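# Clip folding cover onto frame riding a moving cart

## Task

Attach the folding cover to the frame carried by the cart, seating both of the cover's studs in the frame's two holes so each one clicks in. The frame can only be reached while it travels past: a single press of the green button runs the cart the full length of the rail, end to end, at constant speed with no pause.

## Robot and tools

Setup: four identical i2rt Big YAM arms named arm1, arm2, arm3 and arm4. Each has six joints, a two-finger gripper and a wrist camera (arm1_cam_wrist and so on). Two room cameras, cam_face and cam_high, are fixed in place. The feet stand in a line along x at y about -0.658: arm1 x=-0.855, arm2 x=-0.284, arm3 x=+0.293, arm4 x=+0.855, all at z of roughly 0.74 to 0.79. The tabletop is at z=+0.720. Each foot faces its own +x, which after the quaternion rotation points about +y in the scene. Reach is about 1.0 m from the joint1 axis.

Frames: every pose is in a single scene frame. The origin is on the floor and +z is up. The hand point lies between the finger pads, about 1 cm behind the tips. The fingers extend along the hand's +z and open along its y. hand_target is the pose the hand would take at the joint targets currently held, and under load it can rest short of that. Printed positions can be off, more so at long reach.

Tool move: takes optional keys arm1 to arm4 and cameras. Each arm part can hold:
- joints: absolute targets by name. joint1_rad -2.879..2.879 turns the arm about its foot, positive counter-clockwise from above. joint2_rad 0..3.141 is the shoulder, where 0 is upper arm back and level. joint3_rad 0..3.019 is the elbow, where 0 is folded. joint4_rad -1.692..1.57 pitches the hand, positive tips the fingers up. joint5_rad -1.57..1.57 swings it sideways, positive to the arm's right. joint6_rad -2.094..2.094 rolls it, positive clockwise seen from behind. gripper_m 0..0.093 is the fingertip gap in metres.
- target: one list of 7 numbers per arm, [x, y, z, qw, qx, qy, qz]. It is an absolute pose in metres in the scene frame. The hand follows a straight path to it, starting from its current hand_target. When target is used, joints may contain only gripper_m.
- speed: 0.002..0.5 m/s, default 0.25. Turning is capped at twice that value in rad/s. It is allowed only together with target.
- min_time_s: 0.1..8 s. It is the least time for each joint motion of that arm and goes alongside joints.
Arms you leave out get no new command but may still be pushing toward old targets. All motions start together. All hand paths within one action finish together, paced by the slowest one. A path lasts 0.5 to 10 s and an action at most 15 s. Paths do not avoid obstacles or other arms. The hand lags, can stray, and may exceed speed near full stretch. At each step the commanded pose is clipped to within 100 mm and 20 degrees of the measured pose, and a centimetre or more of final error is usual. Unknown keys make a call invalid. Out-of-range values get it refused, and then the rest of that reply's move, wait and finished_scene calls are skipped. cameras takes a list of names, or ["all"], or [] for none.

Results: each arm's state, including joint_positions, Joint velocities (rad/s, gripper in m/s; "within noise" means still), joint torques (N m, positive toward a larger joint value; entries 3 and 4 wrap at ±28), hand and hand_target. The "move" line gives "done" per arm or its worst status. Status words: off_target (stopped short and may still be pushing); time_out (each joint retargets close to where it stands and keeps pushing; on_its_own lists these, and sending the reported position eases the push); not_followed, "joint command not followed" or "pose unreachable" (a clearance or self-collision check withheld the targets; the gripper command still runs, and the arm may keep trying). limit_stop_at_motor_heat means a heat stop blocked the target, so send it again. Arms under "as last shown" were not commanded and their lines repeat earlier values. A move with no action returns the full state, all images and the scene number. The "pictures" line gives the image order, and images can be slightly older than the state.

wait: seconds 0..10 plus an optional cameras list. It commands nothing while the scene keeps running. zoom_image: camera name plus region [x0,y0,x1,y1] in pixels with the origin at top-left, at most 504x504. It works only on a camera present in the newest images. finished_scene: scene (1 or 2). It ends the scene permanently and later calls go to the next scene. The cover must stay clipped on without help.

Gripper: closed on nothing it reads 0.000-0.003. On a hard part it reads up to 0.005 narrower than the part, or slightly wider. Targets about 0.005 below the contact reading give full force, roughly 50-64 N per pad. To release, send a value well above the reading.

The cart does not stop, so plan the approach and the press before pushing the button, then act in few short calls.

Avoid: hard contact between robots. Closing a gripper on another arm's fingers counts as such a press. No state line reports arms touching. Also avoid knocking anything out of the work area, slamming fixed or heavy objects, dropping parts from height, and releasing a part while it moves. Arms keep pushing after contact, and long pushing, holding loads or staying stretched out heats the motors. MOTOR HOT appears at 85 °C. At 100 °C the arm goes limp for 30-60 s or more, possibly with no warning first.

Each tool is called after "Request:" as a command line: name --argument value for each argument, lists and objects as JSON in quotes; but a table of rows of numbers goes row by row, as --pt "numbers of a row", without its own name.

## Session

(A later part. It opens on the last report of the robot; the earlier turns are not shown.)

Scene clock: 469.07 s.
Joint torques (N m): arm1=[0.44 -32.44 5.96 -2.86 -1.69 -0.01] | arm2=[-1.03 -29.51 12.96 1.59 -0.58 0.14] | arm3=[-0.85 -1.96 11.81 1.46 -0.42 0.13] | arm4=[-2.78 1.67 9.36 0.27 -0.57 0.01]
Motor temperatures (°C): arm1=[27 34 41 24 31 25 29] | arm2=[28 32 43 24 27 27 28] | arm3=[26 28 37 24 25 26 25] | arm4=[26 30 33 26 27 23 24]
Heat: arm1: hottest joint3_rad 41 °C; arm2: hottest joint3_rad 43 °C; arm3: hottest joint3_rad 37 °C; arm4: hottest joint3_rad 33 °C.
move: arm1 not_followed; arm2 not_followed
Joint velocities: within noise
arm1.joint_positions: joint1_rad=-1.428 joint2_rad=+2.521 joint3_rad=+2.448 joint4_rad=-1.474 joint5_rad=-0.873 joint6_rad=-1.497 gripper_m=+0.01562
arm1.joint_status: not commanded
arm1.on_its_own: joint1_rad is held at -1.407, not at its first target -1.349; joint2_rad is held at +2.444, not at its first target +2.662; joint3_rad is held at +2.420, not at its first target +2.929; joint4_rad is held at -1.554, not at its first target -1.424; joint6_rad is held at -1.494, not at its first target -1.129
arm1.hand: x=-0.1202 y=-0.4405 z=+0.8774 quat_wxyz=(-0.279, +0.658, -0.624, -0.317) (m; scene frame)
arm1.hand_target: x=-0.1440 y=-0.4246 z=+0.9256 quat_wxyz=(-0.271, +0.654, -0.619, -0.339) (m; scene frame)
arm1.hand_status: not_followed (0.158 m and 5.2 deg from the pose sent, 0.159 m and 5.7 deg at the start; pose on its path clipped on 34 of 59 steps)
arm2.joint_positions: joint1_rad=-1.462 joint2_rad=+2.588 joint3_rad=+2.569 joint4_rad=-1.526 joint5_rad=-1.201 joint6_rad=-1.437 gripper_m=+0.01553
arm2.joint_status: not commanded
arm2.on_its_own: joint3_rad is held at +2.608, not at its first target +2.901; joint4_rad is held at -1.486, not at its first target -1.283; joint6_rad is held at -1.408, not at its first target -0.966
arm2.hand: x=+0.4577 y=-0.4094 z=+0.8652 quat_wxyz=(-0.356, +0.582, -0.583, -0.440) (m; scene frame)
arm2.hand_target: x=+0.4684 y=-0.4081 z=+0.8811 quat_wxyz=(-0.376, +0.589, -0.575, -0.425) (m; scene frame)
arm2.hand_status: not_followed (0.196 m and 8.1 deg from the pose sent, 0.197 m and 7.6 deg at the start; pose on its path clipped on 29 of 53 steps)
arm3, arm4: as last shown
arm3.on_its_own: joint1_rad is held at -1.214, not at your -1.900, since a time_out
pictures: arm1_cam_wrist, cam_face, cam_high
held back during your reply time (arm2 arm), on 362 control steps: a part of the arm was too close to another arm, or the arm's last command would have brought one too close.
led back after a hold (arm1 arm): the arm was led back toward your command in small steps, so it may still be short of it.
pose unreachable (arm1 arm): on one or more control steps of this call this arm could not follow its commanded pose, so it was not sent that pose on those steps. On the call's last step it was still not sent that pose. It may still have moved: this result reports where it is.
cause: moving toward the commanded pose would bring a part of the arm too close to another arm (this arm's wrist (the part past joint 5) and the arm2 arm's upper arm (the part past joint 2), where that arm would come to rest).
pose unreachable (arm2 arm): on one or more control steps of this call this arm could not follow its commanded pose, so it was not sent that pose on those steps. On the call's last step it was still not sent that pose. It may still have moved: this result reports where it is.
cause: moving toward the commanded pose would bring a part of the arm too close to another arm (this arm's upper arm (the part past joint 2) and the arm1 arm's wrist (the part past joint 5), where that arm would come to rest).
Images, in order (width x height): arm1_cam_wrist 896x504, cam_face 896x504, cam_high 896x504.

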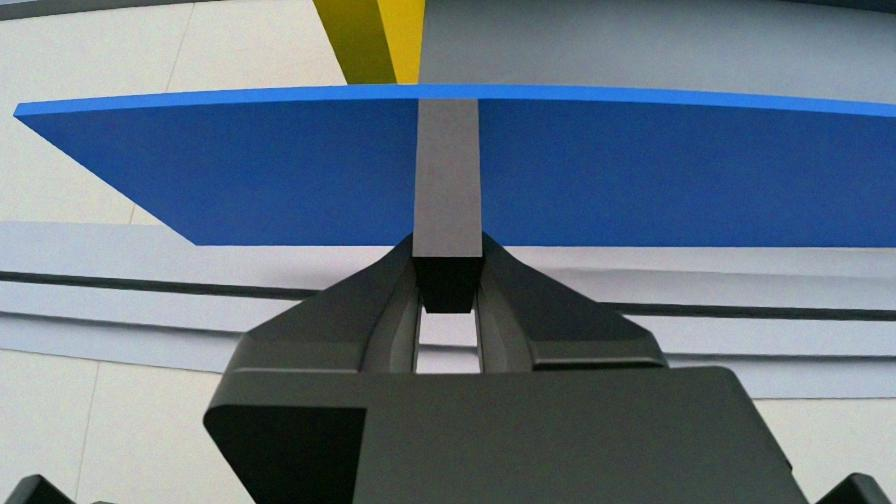

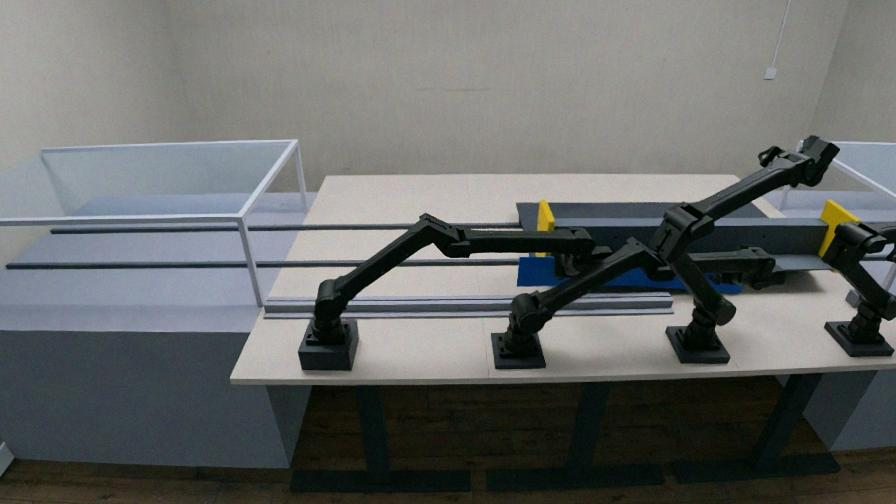

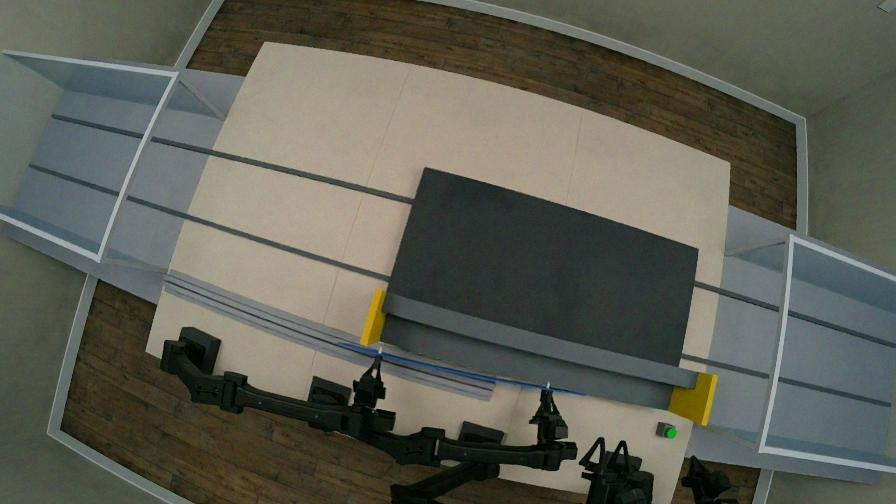

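Request:
move --arm3 '{"joints":{"joint2_rad":1.7,"joint3_rad":1.6}}' --arm1 '{"target":[-0.13,-0.43,1.10,-0.3155,0.6328,-0.6328,-0.3155],"speed":0.15}' --arm2 '{"target":[0.44,-0.43,1.12,-0.4206,0.5684,-0.5684,-0.4206],"speed":0.15}' --cameras '["arm1_cam_wrist","arm2_cam_wrist","cam_face","cam_high"]'

Scene clock: 480.40 s.
Joint torques (N m): arm1=[0.09 -33.73 10.56 -3.77 -1.87 0.31] | arm2=[-1.03 -29.51 12.94 1.72 -0.58 0.03] | arm3=[-0.91 -17.85 11.33 1.29 -0.69 0.1] | arm4=[-2.84 1.67 9.35 0.24 -0.58 0.01]
Motor temperatures (°C): arm1=[27 35 40 24 32 25 29] | arm2=[28 32 43 24 27 26 28] | arm3=[26 28 37 24 25 26 25] | arm4=[26 30 32 26 27 23 24]
Heat: arm1: hottest joint3_rad 40 °C; arm2: hottest joint3_rad 43 °C; arm3: hottest joint3_rad 37 °C; arm4: hottest joint3_rad 32 °C.
move: arm1 not_followed; arm2 not_followed; arm3 done
Joint velocities: within noise
arm1.joint_positions: joint1_rad=-1.428 joint2_rad=+2.513 joint3_rad=+2.459 joint4_rad=-1.484 joint5_rad=-0.873 joint6_rad=-1.478 gripper_m=+0.01562
arm1.joint_status: not commanded
arm1.on_its_own: joint1_rad is held at -1.410, not at its first target -1.349; joint2_rad is held at +2.424, not at its first target +2.662; joint3_rad is held at +2.496, not at its first target +2.929; joint4_rad is held at -1.585, not at its first target -1.424; joint6_rad is held at -1.447, not at its first target -1.129
arm1.hand: x=-0.1197 y=-0.4404 z=+0.8872 quat_wxyz=(-0.278, +0.653, -0.629, -0.318) (m; scene frame)
arm1.hand_target: x=-0.1367 y=-0.4251 z=+0.9701 quat_wxyz=(-0.288, +0.647, -0.624, -0.329) (m; scene frame)
arm1.hand_status: not_followed (0.213 m and 4.9 deg from the pose sent, 0.223 m and 5.2 deg at the start; pose on its path clipped on 37 of 51 steps)
arm2.joint_positions: joint1_rad=-1.462 joint2_rad=+2.588 joint3_rad=+2.569 joint4_rad=-1.529 joint5_rad=-1.201 joint6_rad=-1.425 gripper_m=+0.01548
arm2.joint_status: not commanded
arm2.on_its_own: joint3_rad is held at +2.608, not at its first target +2.901; joint4_rad is held at -1.486, not at its first target -1.283; joint6_rad is held at -1.408, not at its first target -0.966
arm2.hand: x=+0.4573 y=-0.4094 z=+0.8652 quat_wxyz=(-0.353, +0.579, -0.587, -0.443) (m; scene frame)
arm2.hand_target: x=+0.4684 y=-0.4081 z=+0.8811 quat_wxyz=(-0.376, +0.589, -0.575, -0.425) (m; scene frame)
arm2.hand_status: not_followed (0.256 m and 8.5 deg from the pose sent, 0.256 m and 8.1 deg at the start; pose on its path clipped on 38 of 56 steps)
arm3.joint_positions: joint1_rad=-1.215 joint2_rad=+1.720 joint3_rad=+1.557 joint4_rad=-0.896 joint5_rad=-1.198 joint6_rad=-0.006 gripper_m=+0.09398
arm3.joint_status: all done
arm3.on_its_own: joint1_rad is held at -1.214, not at your -1.900, since a time_out
arm3.hand: x=+0.8017 y=-0.3194 z=+1.0638 quat_wxyz=(-0.124, +0.270, -0.764, -0.573) (m; scene frame)
arm3.hand_target: x=+0.8039 y=-0.3186 z=+1.0948 quat_wxyz=(-0.146, +0.283, -0.755, -0.573) (m; scene frame)
arm3.hand_status: not commanded
arm4: as last shown
pictures: arm1_cam_wrist, arm2_cam_wrist, cam_face, cam_high
held back during your reply time (arm2 arm), on 275 control steps: a part of the arm was too close to another arm, or the arm's last command would have brought one too close.
led back after a hold (arm1 arm): the arm was led back toward your command in small steps, so it may still be short of it.
pose unreachable (arm1 arm): on one or more control steps of this call this arm could not follow its commanded pose, so it was not sent that pose on those steps. On the call's last step it was still not sent that pose. It may still have moved: this result reports where it is.
cause: moving toward the commanded pose would bring a part of the arm too close to another arm (this arm's wrist (the part past joint 5) and the arm2 arm's upper arm (the part past joint 2), 6 mm apart when this arm was first held).
pose unreachable (arm2 arm): on one or more control steps of this call this arm could not follow its commanded pose, so it was not sent that pose on those steps. On the call's last step it was still not sent that pose. It may still have moved: this result reports where it is.
cause: moving toward the commanded pose would bring a part of the arm too close to another arm (this arm's upper arm (the part past joint 2) and the arm1 arm's wrist (the part past joint 5), where that arm would come to rest).
Images, in order (width x height): arm1_cam_wrist 896x504, arm2_cam_wrist 896x504, cam_face 896x504, cam_high 896x504.

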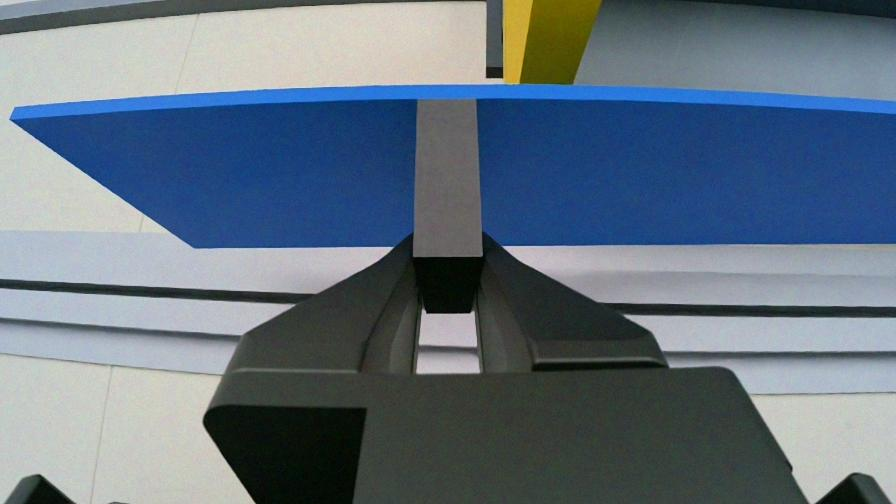

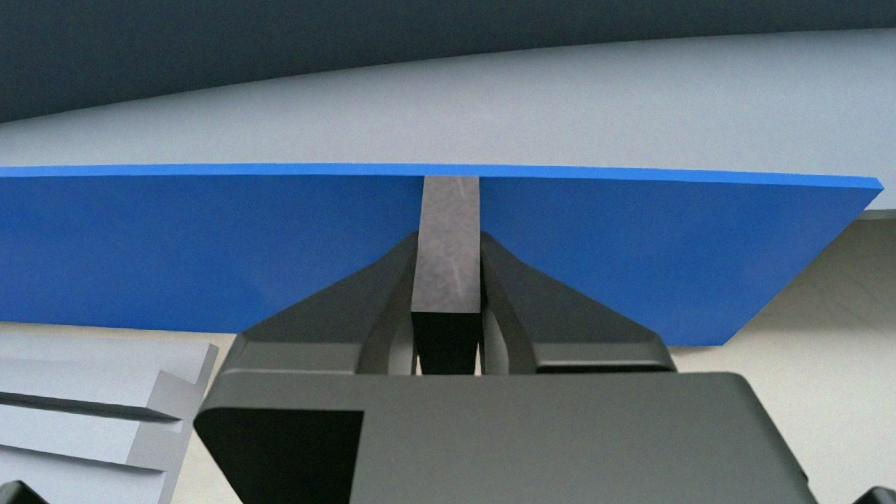

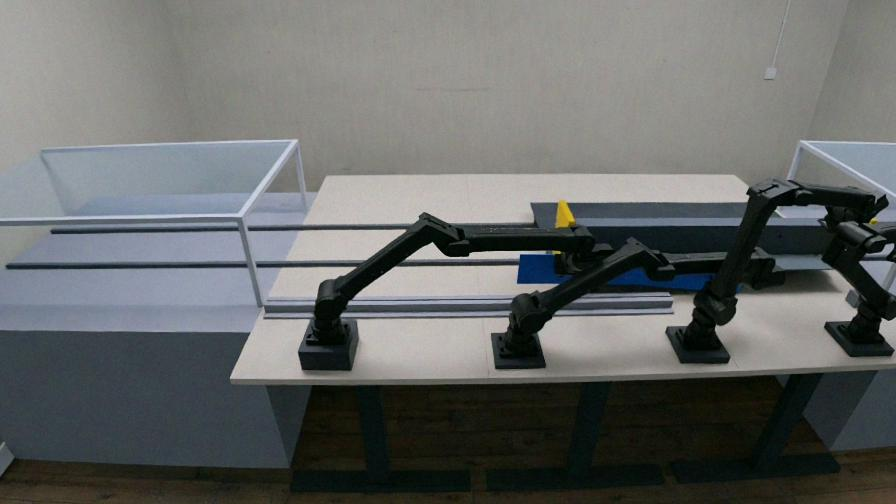

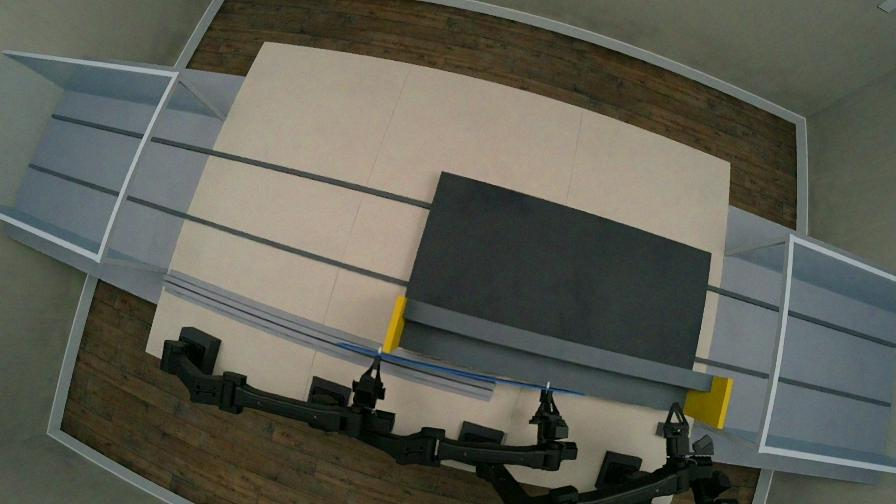

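Request:
move --arm1 '{"target":[-0.13,-0.40,1.06,-0.3155,0.6328,-0.6328,-0.3155],"speed":0.15}' --arm2 '{"target":[0.466,-0.41,0.95,-0.3950,0.5720,-0.5864,-0.4206],"speed":0.15}' --arm3 '{"joints":{"joint2_rad":1.3,"joint3_rad":1.6}}' --cameras '["cam_face"]'

Scene clock: 501.53 s.
Joint torques (N m): arm1=[-0.03 -33.73 10.91 -0.31 -1.89 0.42] | arm2=[-1.14 -36.13 12.63 1.81 -1.15 0.26] | arm3=[-1.03 -10.64 10.59 1.51 -0.41 0.14] | arm4=[-2.84 1.73 9.35 0.25 -0.57 0.01]
Motor temperatures (°C): arm1=[27 41 39 24 33 25 29] | arm2=[28 33 42 24 27 26 28] | arm3=[26 30 35 24 25 26 25] | arm4=[26 30 32 26 27 23 24]
Heat: arm1: hottest joint2_rad 41 °C; arm2: hottest joint3_rad 42 °C; arm3: hottest joint3_rad 35 °C; arm4: hottest joint3_rad 32 °C.
move: arm1 off_target; arm2 off_target; arm3 done
Joint velocities: within noise
arm1.joint_positions: joint1_rad=-1.406 joint2_rad=+2.473 joint3_rad=+2.459 joint4_rad=-1.477 joint5_rad=-0.880 joint6_rad=-1.367 gripper_m=+0.01562
arm1.joint_status: not commanded
arm1.hand: x=-0.1227 y=-0.4230 z=+0.9180 quat_wxyz=(-0.276, +0.630, -0.649, -0.326) (m; scene frame)
arm1.hand_target: x=-0.1308 y=-0.4076 z=+1.0127 quat_wxyz=(-0.315, +0.633, -0.632, -0.317) (m; scene frame)
arm1.hand_status: off_target (0.144 m and 5.0 deg from the pose sent, 0.178 m and 4.9 deg at the start; pose on its path clipped on 66 of 69 steps)
arm2.joint_positions: joint1_rad=-1.462 joint2_rad=+2.516 joint3_rad=+2.442 joint4_rad=-1.427 joint5_rad=-1.199 joint6_rad=-1.322 gripper_m=+0.01546
arm2.joint_status: not commanded
arm2.hand: x=+0.4518 y=-0.4102 z=+0.8704 quat_wxyz=(-0.345, +0.558, -0.607, -0.448) (m; scene frame)
arm2.hand_target: x=+0.4593 y=-0.4113 z=+0.9490 quat_wxyz=(-0.393, +0.573, -0.584, -0.421) (m; scene frame)
arm2.hand_status: off_target (0.081 m and 7.1 deg from the pose sent, 0.085 m and 5.5 deg at the start)
arm3.joint_positions: joint1_rad=-1.215 joint2_rad=+1.304 joint3_rad=+1.569 joint4_rad=-0.896 joint5_rad=-1.201 joint6_rad=-0.006 gripper_m=+0.09398
arm3.joint_status: all done
arm3.on_its_own: joint1_rad is held at -1.214, not at your -1.900, since a time_out
arm3.hand: x=+0.6841 y=-0.3588 z=+1.2831 quat_wxyz=(-0.293, +0.371, -0.683, -0.557) (m; scene frame)
arm3.hand_target: x=+0.6815 y=-0.3597 z=+1.2992 quat_wxyz=(-0.304, +0.376, -0.677, -0.555) (m; scene frame)
arm3.hand_status: not commanded
arm4: as last shown
pictures: cam_face
led back after a hold (arm2 arm): the arm was led back toward your command in small steps, so it may still be short of it.
pose unreachable (arm1 arm): on one or more control steps of this call this arm could not follow its commanded pose, so it was not sent that pose on those steps. It may still have moved: this result reports where it is.
cause: moving toward the commanded pose would bring a part of the arm too close to another arm (this arm's wrist (the part past joint 5) and the arm2 arm's upper arm (the part past joint 2), where that arm would come to rest).
pose unreachable (arm2 arm): on one or more control steps of this call this arm could not follow its commanded pose, so it was not sent that pose on those steps. It may still have moved: this result reports where it is.
cause: moving toward the commanded pose would bring a part of the arm too close to another arm (this arm's upper arm (the part past joint 2) and the arm1 arm's wrist (the part past joint 5), where that arm would come to rest).
Images, in order (width x height): cam_face 896x504.

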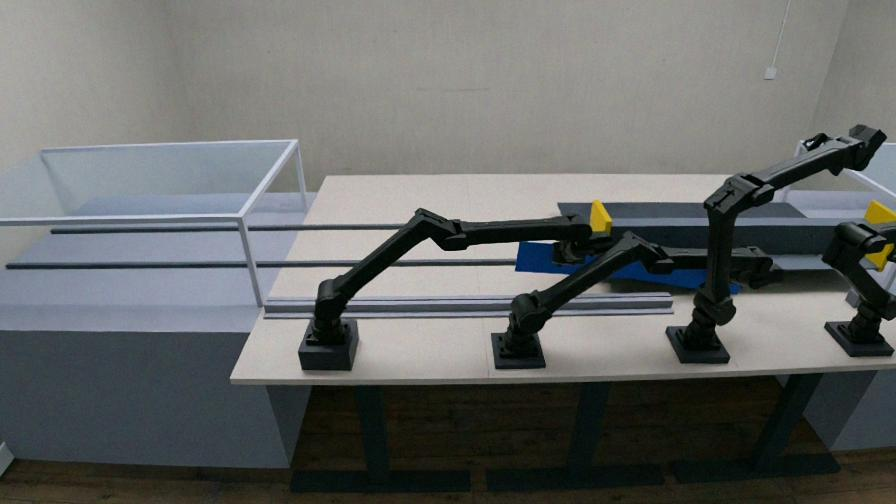

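Request:
move --arm1 '{"target":[-0.16,-0.395,1.09,-0.3155,0.6328,-0.6328,-0.3155],"speed":0.15}' --arm2 '{"target":[0.43,-0.42,1.09,-0.4000,0.5750,-0.5750,-0.4206],"speed":0.15}' --cameras '[]'

Request:
move --arm1 '{"target":[-0.25,-0.40,1.08,-0.3155,0.6328,-0.6328,-0.3155],"speed":0.15}' --arm2 '{"target":[0.33,-0.425,1.08,-0.4100,0.5750,-0.5750,-0.4206],"speed":0.15}' --cameras '["cam_face","cam_high","arm1_cam_wrist"]'

Scene clock: 509.77 s.
Joint torques (N m): arm1=[0.56 -31.21 12.11 -0.24 -1.73 0.39] | arm2=[-1.61 -35.14 16.85 -0.39 -1.65 0.14] | arm3=[-1.08 -10.4 10.59 1.57 -0.39 0.08] | arm4=[-2.78 1.67 9.35 0.27 -0.57 0.01]
Motor temperatures (°C): arm1=[27 40 39 24 33 26 29] | arm2=[28 36 42 24 27 26 28] | arm3=[26 30 34 24 25 26 25] | arm4=[26 30 31 26 27 23 24]
Heat: arm1: hottest joint2_rad 40 °C; arm2: hottest joint3_rad 42 °C; arm3: hottest joint3_rad 34 °C; arm4: hottest joint3_rad 31 °C.
move: arm1 off_target; arm2 off_target
Joint velocities: within noise
arm1.joint_positions: joint1_rad=-1.390 joint2_rad=+2.342 joint3_rad=+2.435 joint4_rad=-1.551 joint5_rad=-0.880 joint6_rad=-1.323 gripper_m=+0.01562
arm1.joint_status: not commanded
arm1.hand: x=-0.1485 y=-0.4149 z=+1.0019 quat_wxyz=(-0.278, +0.626, -0.652, -0.325) (m; scene frame)
arm1.hand_target: x=-0.1639 y=-0.3964 z=+1.0867 quat_wxyz=(-0.316, +0.633, -0.632, -0.316) (m; scene frame)
arm1.hand_status: off_target (0.091 m and 5.0 deg from the pose sent, 0.178 m and 5.0 deg at the start; pose on its path clipped on 38 of 63 steps)
arm2.joint_positions: joint1_rad=-1.462 joint2_rad=+2.366 joint3_rad=+2.404 joint4_rad=-1.541 joint5_rad=-1.201 joint6_rad=-1.336 gripper_m=+0.01546
arm2.joint_status: not commanded
arm2.hand: x=+0.4234 y=-0.4136 z=+0.9630 quat_wxyz=(-0.348, +0.561, -0.603, -0.447) (m; scene frame)
arm2.hand_target: x=+0.4190 y=-0.4199 z=+1.0592 quat_wxyz=(-0.401, +0.576, -0.575, -0.421) (m; scene frame)
arm2.hand_status: off_target (0.127 m and 7.6 deg from the pose sent, 0.221 m and 8.2 deg at the start; pose on its path clipped on 58 of 63 steps)
arm3, arm4: as last shown
arm3.on_its_own: joint1_rad is held at -1.214, not at your -1.900, since a time_out
pictures: none
No camera images: "cameras" was empty.

Scene clock: 511.53 s.
Joint torques (N m): arm1=[0.91 -26.23 8.58 0.98 -1.62 0.25] | arm2=[-1.32 -29.04 12.15 0.43 -1.83 0.31] | arm3=[-0.85 -10.11 10.74 1.32 -0.38 0.09] | arm4=[-2.84 1.73 9.35 0.24 -0.57 0.01]
Motor temperatures (°C): arm1=[27 40 39 24 33 26 29] | arm2=[28 36 41 24 27 26 28] | arm3=[26 30 34 24 25 26 25] | arm4=[26 30 31 26 27 23 24]
Heat: arm1: hottest joint2_rad 40 °C; arm2: hottest joint3_rad 41 °C; arm3: hottest joint3_rad 34 °C; arm4: hottest joint3_rad 31 °C.
move: arm1 off_target; arm2 off_target
Joint velocities: within noise
arm1.joint_positions: joint1_rad=-1.377 joint2_rad=+1.996 joint3_rad=+1.915 joint4_rad=-1.319 joint5_rad=-0.877 joint6_rad=-1.285 gripper_m=+0.01562
arm1.joint_status: not commanded
arm1.hand: x=-0.2344 y=-0.4192 z=+1.0290 quat_wxyz=(-0.291, +0.626, -0.651, -0.316) (m; scene frame)
arm1.hand_target: x=-0.2507 y=-0.4008 z=+1.0784 quat_wxyz=(-0.315, +0.633, -0.632, -0.316) (m; scene frame)
arm1.hand_status: off_target (0.057 m and 3.6 deg from the pose sent, 0.129 m and 5.0 deg at the start)
arm2.joint_positions: joint1_rad=-1.462 joint2_rad=+1.995 joint3_rad=+1.912 joint4_rad=-1.330 joint5_rad=-1.203 joint6_rad=-1.325 gripper_m=+0.01552
arm2.joint_status: not commanded
arm2.hand: x=+0.3351 y=-0.4239 z=+1.0190 quat_wxyz=(-0.376, +0.575, -0.587, -0.427) (m; scene frame)
arm2.hand_target: x=+0.3275 y=-0.4252 z=+1.0784 quat_wxyz=(-0.407, +0.575, -0.571, -0.420) (m; scene frame)
arm2.hand_status: off_target (0.061 m and 4.2 deg from the pose sent, 0.150 m and 8.5 deg at the start; pose on its path clipped on 9 of 53 steps)
arm3, arm4: as last shown
arm3.on_its_own: joint1_rad is held at -1.214, not at your -1.900, since a time_out
pictures: arm1_cam_wrist, cam_face, cam_high
Images, in order (width x height): arm1_cam_wrist 896x504, cam_face 896x504, cam_high 896x504.

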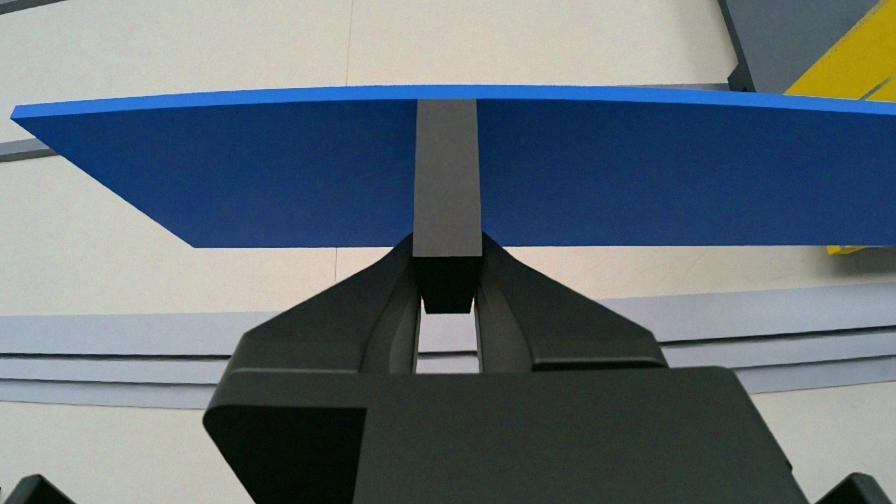

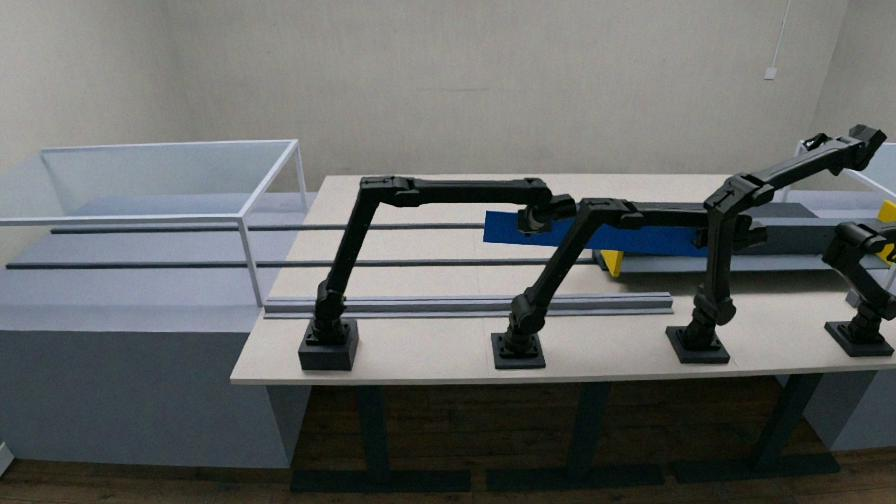

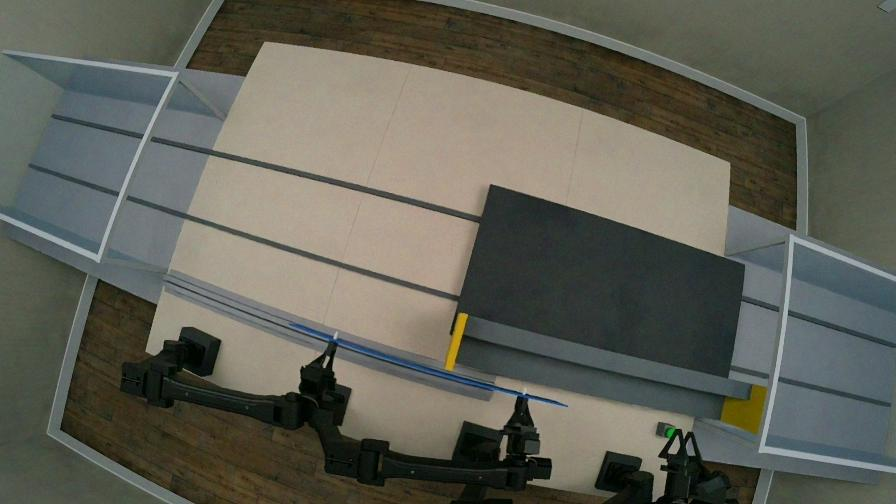

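Request:
move --arm1 '{"target":[-0.42,-0.43,1.02,-0.3155,0.6328,-0.6328,-0.3155],"speed":0.15}' --arm2 '{"target":[0.15,-0.435,1.05,-0.4206,0.5684,-0.5684,-0.4206],"speed":0.15}' --arm4 '{"target":[1.0,-0.45,0.88,-0.2706,0.6533,-0.6533,-0.2706]}' --cameras '["all"]'

Scene clock: 519.13 s.
Joint torques (N m): arm1=[0.32 -15.97 7.91 1.42 -1.51 0.21] | arm2=[-0.44 -18.43 11.81 0.43 -2.08 0.58] | arm3=[-0.67 -10.11 10.61 1.54 -0.37 0.12] | arm4=[-0.85 0.97 9.14 1.63 -0.29 0.18]
Motor temperatures (°C): arm1=[27 39 39 24 33 25 29] | arm2=[28 35 42 24 28 27 28] | arm3=[26 30 34 24 25 26 25] | arm4=[26 30 31 26 27 23 24]
Heat: arm1: hottest joint2_rad 39 °C; arm2: hottest joint3_rad 42 °C; arm3: hottest joint3_rad 34 °C; arm4: hottest joint3_rad 31 °C.
move: arm1 off_target; arm2 off_target; arm4 done
Joint velocities: within noise
arm1.joint_positions: joint1_rad=-1.361 joint2_rad=+1.539 joint3_rad=+1.193 joint4_rad=-1.021 joint5_rad=-0.878 joint6_rad=-1.267 gripper_m=+0.01562
arm1.joint_status: not commanded
arm1.hand: x=-0.4129 y=-0.4413 z=+0.9951 quat_wxyz=(-0.298, +0.629, -0.646, -0.313) (m; scene frame)
arm1.hand_target: x=-0.4203 y=-0.4304 z=+1.0193 quat_wxyz=(-0.315, +0.633, -0.632, -0.316) (m; scene frame)
arm1.hand_status: off_target (0.028 m and 2.5 deg from the pose sent, 0.186 m and 3.6 deg at the start)
arm2.joint_positions: joint1_rad=-1.455 joint2_rad=+1.491 joint3_rad=+1.193 joint4_rad=-0.993 joint5_rad=-1.208 joint6_rad=-1.269 gripper_m=+0.01556
arm2.joint_status: not commanded
arm2.hand: x=+0.1548 y=-0.4409 z=+1.0083 quat_wxyz=(-0.403, +0.582, -0.574, -0.411) (m; scene frame)
arm2.hand_target: x=+0.1487 y=-0.4354 z=+1.0490 quat_wxyz=(-0.418, +0.572, -0.566, -0.423) (m; scene frame)
arm2.hand_status: off_target (0.042 m and 2.9 deg from the pose sent, 0.188 m and 5.7 deg at the start)
arm3: as last shown
arm3.on_its_own: joint1_rad is held at -1.214, not at your -1.900, since a time_out
arm4.joint_positions: joint1_rad=-1.014 joint2_rad=+0.651 joint3_rad=+0.421 joint4_rad=-0.866 joint5_rad=-0.658 joint6_rad=-0.885 gripper_m=+0.00024
arm4.joint_status: not commanded
arm4.hand: x=+1.0017 y=-0.4515 z=+0.8855 quat_wxyz=(-0.275, +0.654, -0.652, -0.269) (m; scene frame)
arm4.hand_target: x=+0.9999 y=-0.4502 z=+0.8801 quat_wxyz=(-0.270, +0.653, -0.653, -0.271) (m; scene frame)
arm4.hand_status: done (0.006 m and 0.6 deg from the pose sent, 0.089 m and 1.1 deg at the start)
pictures: arm1_cam_wrist, arm2_cam_wrist, arm3_cam_wrist, arm4_cam_wrist, cam_face, cam_high
Images, in order (width x height): arm1_cam_wrist 896x504, arm2_cam_wrist 896x504, arm3_cam_wrist 896x504, arm4_cam_wrist 896x504, cam_face 896x504, cam_high 896x504.

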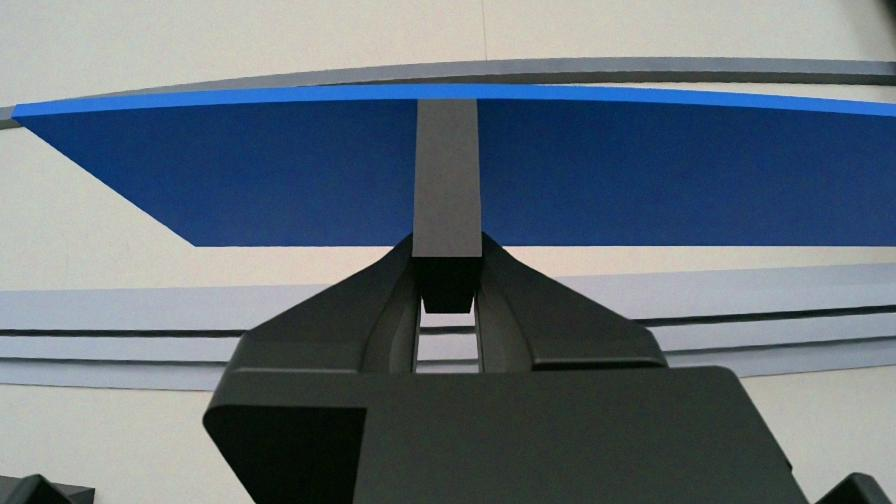

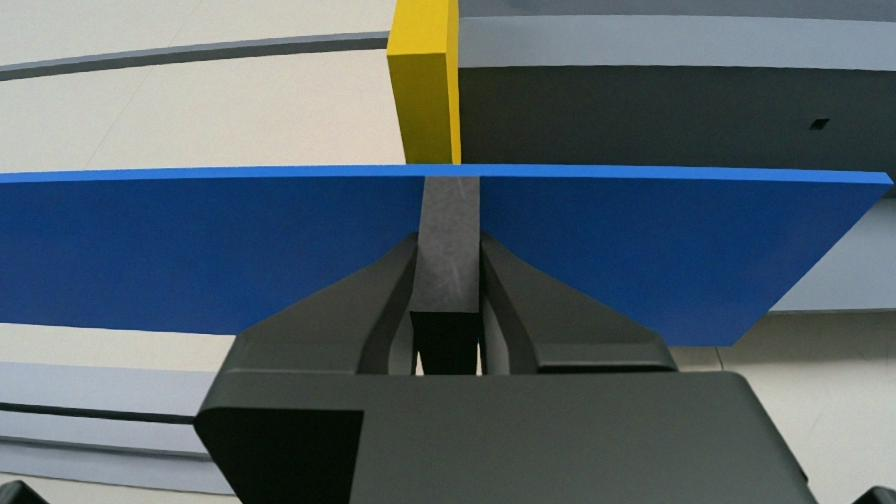

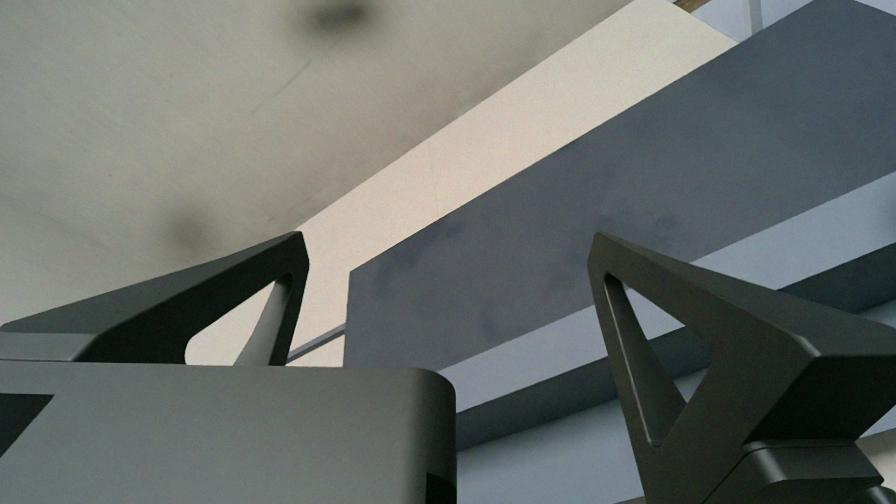

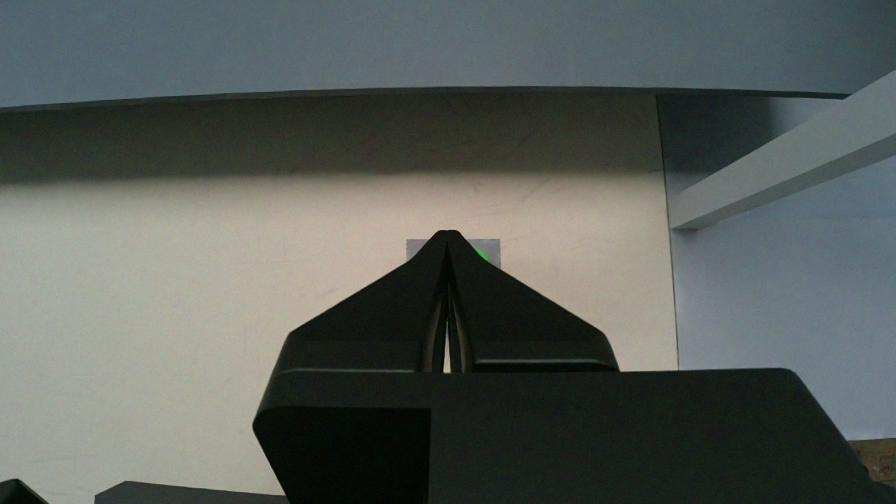

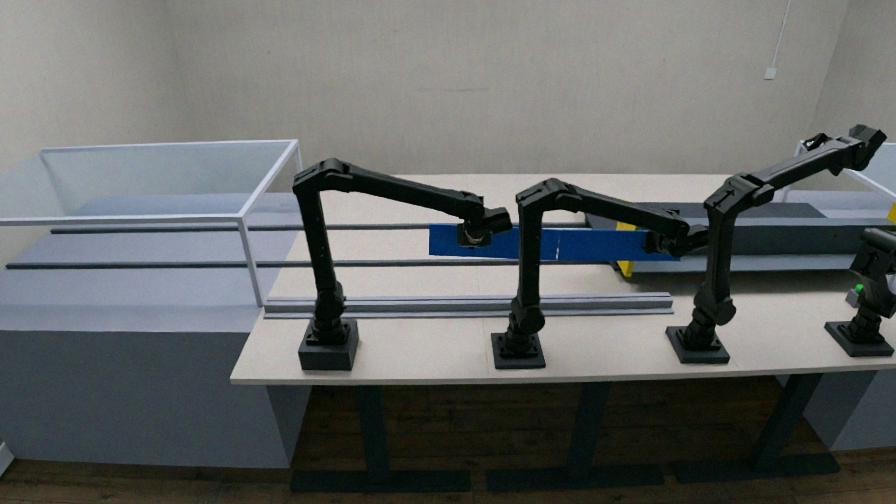

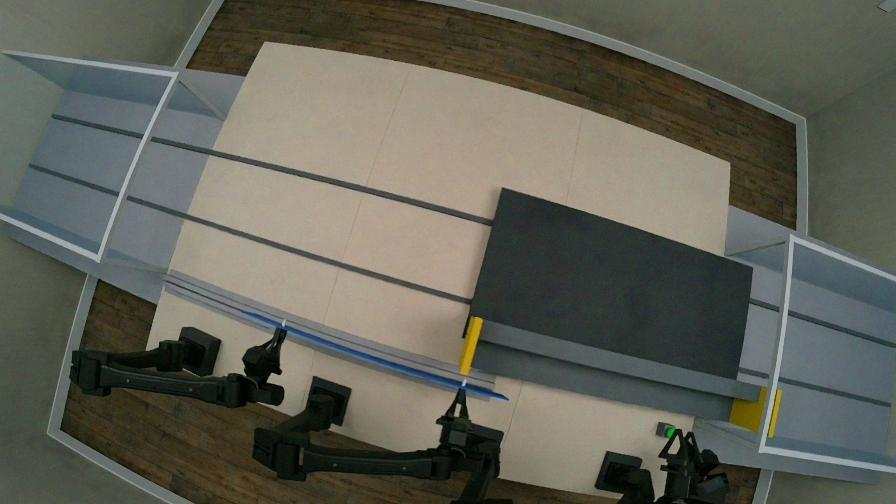

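Request:
move --arm4 '{"target":[1.003,-0.447,0.775,-0.2706,0.6533,-0.6533,-0.2706],"speed":0.12}' --cameras '["arm2_cam_wrist","arm4_cam_wrist"]'

Request:
move --arm4 '{"target":[1.003,-0.45,0.85,-0.2706,0.6533,-0.6533,-0.2706],"speed":0.2}' --cameras '["arm2_cam_wrist"]'

Request:
wait --seconds 3 --cameras '["arm2_cam_wrist"]'

Scene clock: 528.17 s.
Joint torques (N m): arm1=[0.38 -16.09 7.97 1.4 -1.51 0.2] | arm2=[-0.38 -18.26 11.86 0.42 -2.08 0.6] | arm3=[-1.55 -10.7 10.65 1.5 -0.37 0.12] | arm4=[-1.14 2.78 5.09 1.33 1.13 0.16]
Motor temperatures (°C): arm1=[27 38 39 24 33 25 29] | arm2=[28 35 42 24 29 27 28] | arm3=[26 30 34 24 25 26 25] | arm4=[26 30 31 26 27 23 24]
Heat: arm1: hottest joint3_rad 39 °C; arm2: hottest joint3_rad 42 °C; arm3: hottest joint3_rad 34 °C; arm4: hottest joint3_rad 31 °C.
move: arm4 off_target
Joint velocities: within noise
arm1, arm3: as last shown
arm1.joint_positions: joint1_rad=-1.361 joint2_rad=+1.539 joint3_rad=+1.193 joint4_rad=-1.021 joint5_rad=-0.878 joint6_rad=-1.266 gripper_m=+0.01562
arm2.joint_positions: joint1_rad=-1.455 joint2_rad=+1.491 joint3_rad=+1.193 joint4_rad=-0.993 joint5_rad=-1.208 joint6_rad=-1.268 gripper_m=+0.01556
arm2.joint_status: not commanded
arm2.hand: x=+0.1548 y=-0.4409 z=+1.0082 quat_wxyz=(-0.403, +0.582, -0.574, -0.411) (m; scene frame)
arm2.hand_target: x=+0.1487 y=-0.4354 z=+1.0489 quat_wxyz=(-0.418, +0.572, -0.566, -0.423) (m; scene frame)
arm2.hand_status: not commanded
arm3.on_its_own: joint1_rad is held at -1.214, not at your -1.900, since a time_out
arm4.joint_positions: joint1_rad=-1.011 joint2_rad=+0.885 joint3_rad=+0.243 joint4_rad=-0.379 joint5_rad=-0.697 joint6_rad=-0.882 gripper_m=+0.00024
arm4.joint_status: not commanded
arm4.hand: x=+1.0145 y=-0.4372 z=+0.8078 quat_wxyz=(-0.309, +0.657, -0.629, -0.278) (m; scene frame)
arm4.hand_target: x=+1.0005 y=-0.4498 z=+0.7788 quat_wxyz=(-0.270, +0.654, -0.653, -0.270) (m; scene frame)
arm4.hand_status: off_target (0.036 m and 5.3 deg from the pose sent, 0.111 m and 0.6 deg at the start)
pictures: arm2_cam_wrist, arm4_cam_wrist
Images, in order (width x height): arm2_cam_wrist 896x504, arm4_cam_wrist 896x504.

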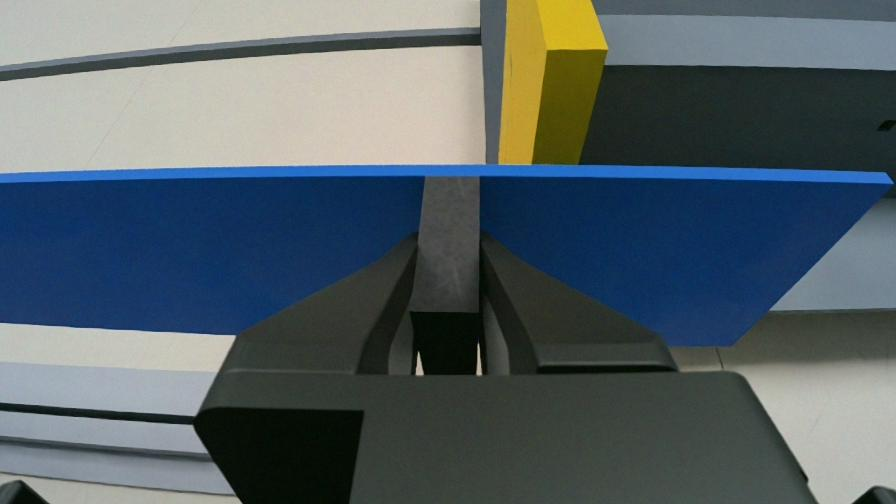

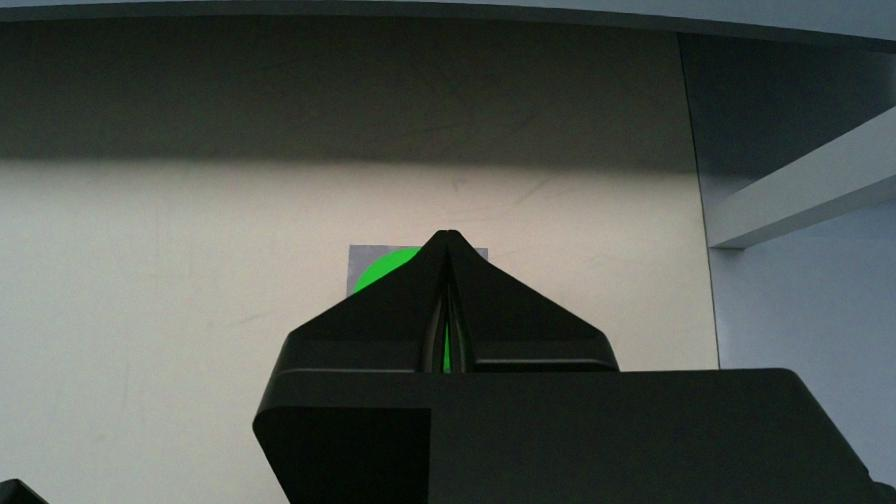

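Scene clock: 529.57 s.
Joint torques (N m): arm1=[0.26 -15.97 7.97 1.47 -1.51 0.2] | arm2=[-0.32 -18.37 11.85 0.43 -2.08 0.61] | arm3=[-0.85 -9.93 10.56 1.55 -0.35 0.09] | arm4=[-1.96 -0.56 13.15 0.43 -0.35 0.05]
Motor temperatures (°C): arm1=[27 38 39 24 33 25 29] | arm2=[28 35 42 24 30 27 28] | arm3=[26 30 34 24 25 26 25] | arm4=[26 30 31 26 27 23 24]
Heat: arm1: hottest joint3_rad 39 °C; arm2: hottest joint3_rad 42 °C; arm3: hottest joint3_rad 34 °C; arm4: hottest joint3_rad 31 °C.
move: arm4 off_target
Joint velocities: within noise
arm1, arm2, arm3: as last shown
arm3.on_its_own: joint1_rad is held at -1.214, not at your -1.900, since a time_out
arm4.joint_positions: joint1_rad=-1.009 joint2_rad=+0.726 joint3_rad=+0.300 joint4_rad=-0.719 joint5_rad=-0.659 joint6_rad=-0.875 gripper_m=+0.00024
arm4.joint_status: not commanded
arm4.hand: x=+0.9905 y=-0.4564 z=+0.8291 quat_wxyz=(-0.251, +0.649, -0.662, -0.277) (m; scene frame)
arm4.hand_target: x=+1.0026 y=-0.4498 z=+0.8497 quat_wxyz=(-0.271, +0.653, -0.653, -0.271) (m; scene frame)
arm4.hand_status: off_target (0.025 m and 2.6 deg from the pose sent, 0.046 m and 5.3 deg at the start)
pictures: arm2_cam_wrist
Images, in order (width x height): arm2_cam_wrist 896x504.

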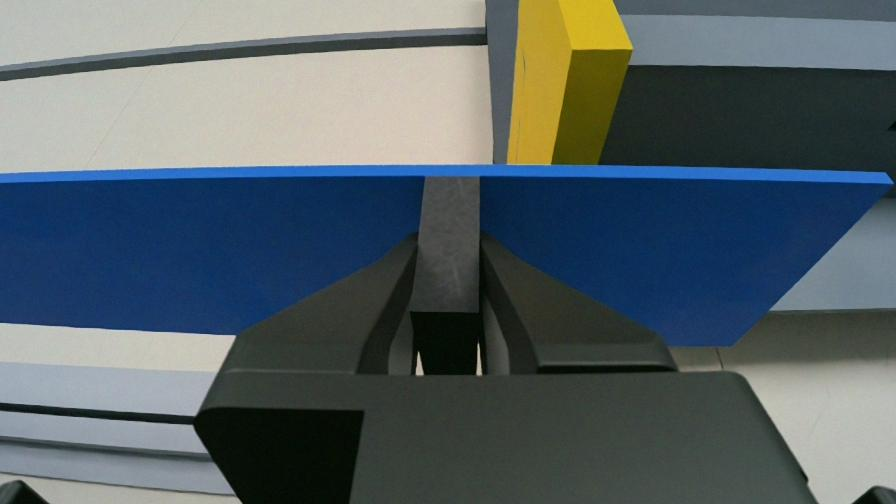

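Scene clock: 532.57 s.
Joint torques (N m): arm1=[0.62 -16.09 8.02 1.42 -1.52 0.22] | arm2=[-0.32 -18.32 11.85 0.42 -2.09 0.59] | arm3=[-0.67 -11.16 10.91 1.69 -0.36 0.13] | arm4=[-1.96 -0.5 13.16 0.54 -0.35 0.05]
Motor temperatures (°C): arm1=[27 38 39 24 32 25 29] | arm2=[28 35 42 24 30 27 28] | arm3=[26 30 34 24 25 26 25] | arm4=[26 30 31 26 27 23 24]
Heat: arm1: hottest joint3_rad 39 °C; arm2: hottest joint3_rad 42 °C; arm3: hottest joint3_rad 34 °C; arm4: hottest joint3_rad 31 °C.
Joint velocities: within noise
arm1.joint_positions: joint1_rad=-1.361 joint2_rad=+1.539 joint3_rad=+1.193 joint4_rad=-1.021 joint5_rad=-0.878 joint6_rad=-1.266 gripper_m=+0.01562
arm1.joint_status: not commanded
arm1.hand: x=-0.4129 y=-0.4413 z=+0.9951 quat_wxyz=(-0.298, +0.629, -0.646, -0.313) (m; scene frame)
arm1.hand_target: x=-0.4203 y=-0.4304 z=+1.0193 quat_wxyz=(-0.315, +0.633, -0.632, -0.316) (m; scene frame)
arm1.hand_status: not commanded
arm2.joint_positions: joint1_rad=-1.455 joint2_rad=+1.491 joint3_rad=+1.193 joint4_rad=-0.993 joint5_rad=-1.208 joint6_rad=-1.268 gripper_m=+0.01556
arm2.joint_status: not commanded
arm2.hand: x=+0.1548 y=-0.4409 z=+1.0082 quat_wxyz=(-0.403, +0.582, -0.574, -0.411) (m; scene frame)
arm2.hand_target: x=+0.1487 y=-0.4354 z=+1.0489 quat_wxyz=(-0.418, +0.572, -0.566, -0.423) (m; scene frame)
arm2.hand_status: not commanded
arm3.joint_positions: joint1_rad=-1.215 joint2_rad=+1.304 joint3_rad=+1.569 joint4_rad=-0.896 joint5_rad=-1.201 joint6_rad=-0.006 gripper_m=+0.09398
arm3.joint_status: not commanded
arm3.on_its_own: joint1_rad is held at -1.214, not at your -1.900, since a time_out
arm3.hand: x=+0.6841 y=-0.3588 z=+1.2831 quat_wxyz=(-0.293, +0.371, -0.683, -0.557) (m; scene frame)
arm3.hand_target: x=+0.6815 y=-0.3597 z=+1.2992 quat_wxyz=(-0.304, +0.376, -0.677, -0.555) (m; scene frame)
arm3.hand_status: not commanded
arm4.joint_positions: joint1_rad=-1.009 joint2_rad=+0.726 joint3_rad=+0.300 joint4_rad=-0.720 joint5_rad=-0.659 joint6_rad=-0.875 gripper_m=+0.00024
arm4.joint_status: not commanded
arm4.hand: x=+0.9905 y=-0.4564 z=+0.8291 quat_wxyz=(-0.251, +0.649, -0.662, -0.277) (m; scene frame)
arm4.hand_target: x=+1.0026 y=-0.4499 z=+0.8497 quat_wxyz=(-0.271, +0.653, -0.653, -0.271) (m; scene frame)
arm4.hand_status: off_target (0.025 m and 2.6 deg from the pose sent, 0.046 m and 5.3 deg at the start)
wait: 3.00 s; at rest by 0.27 s
pictures: arm2_cam_wrist
Images, in order (width x height): arm2_cam_wrist 896x504.

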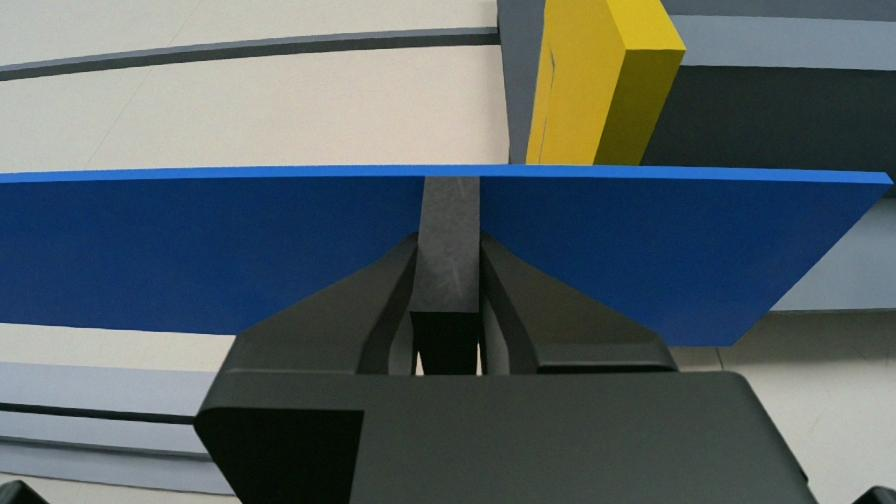

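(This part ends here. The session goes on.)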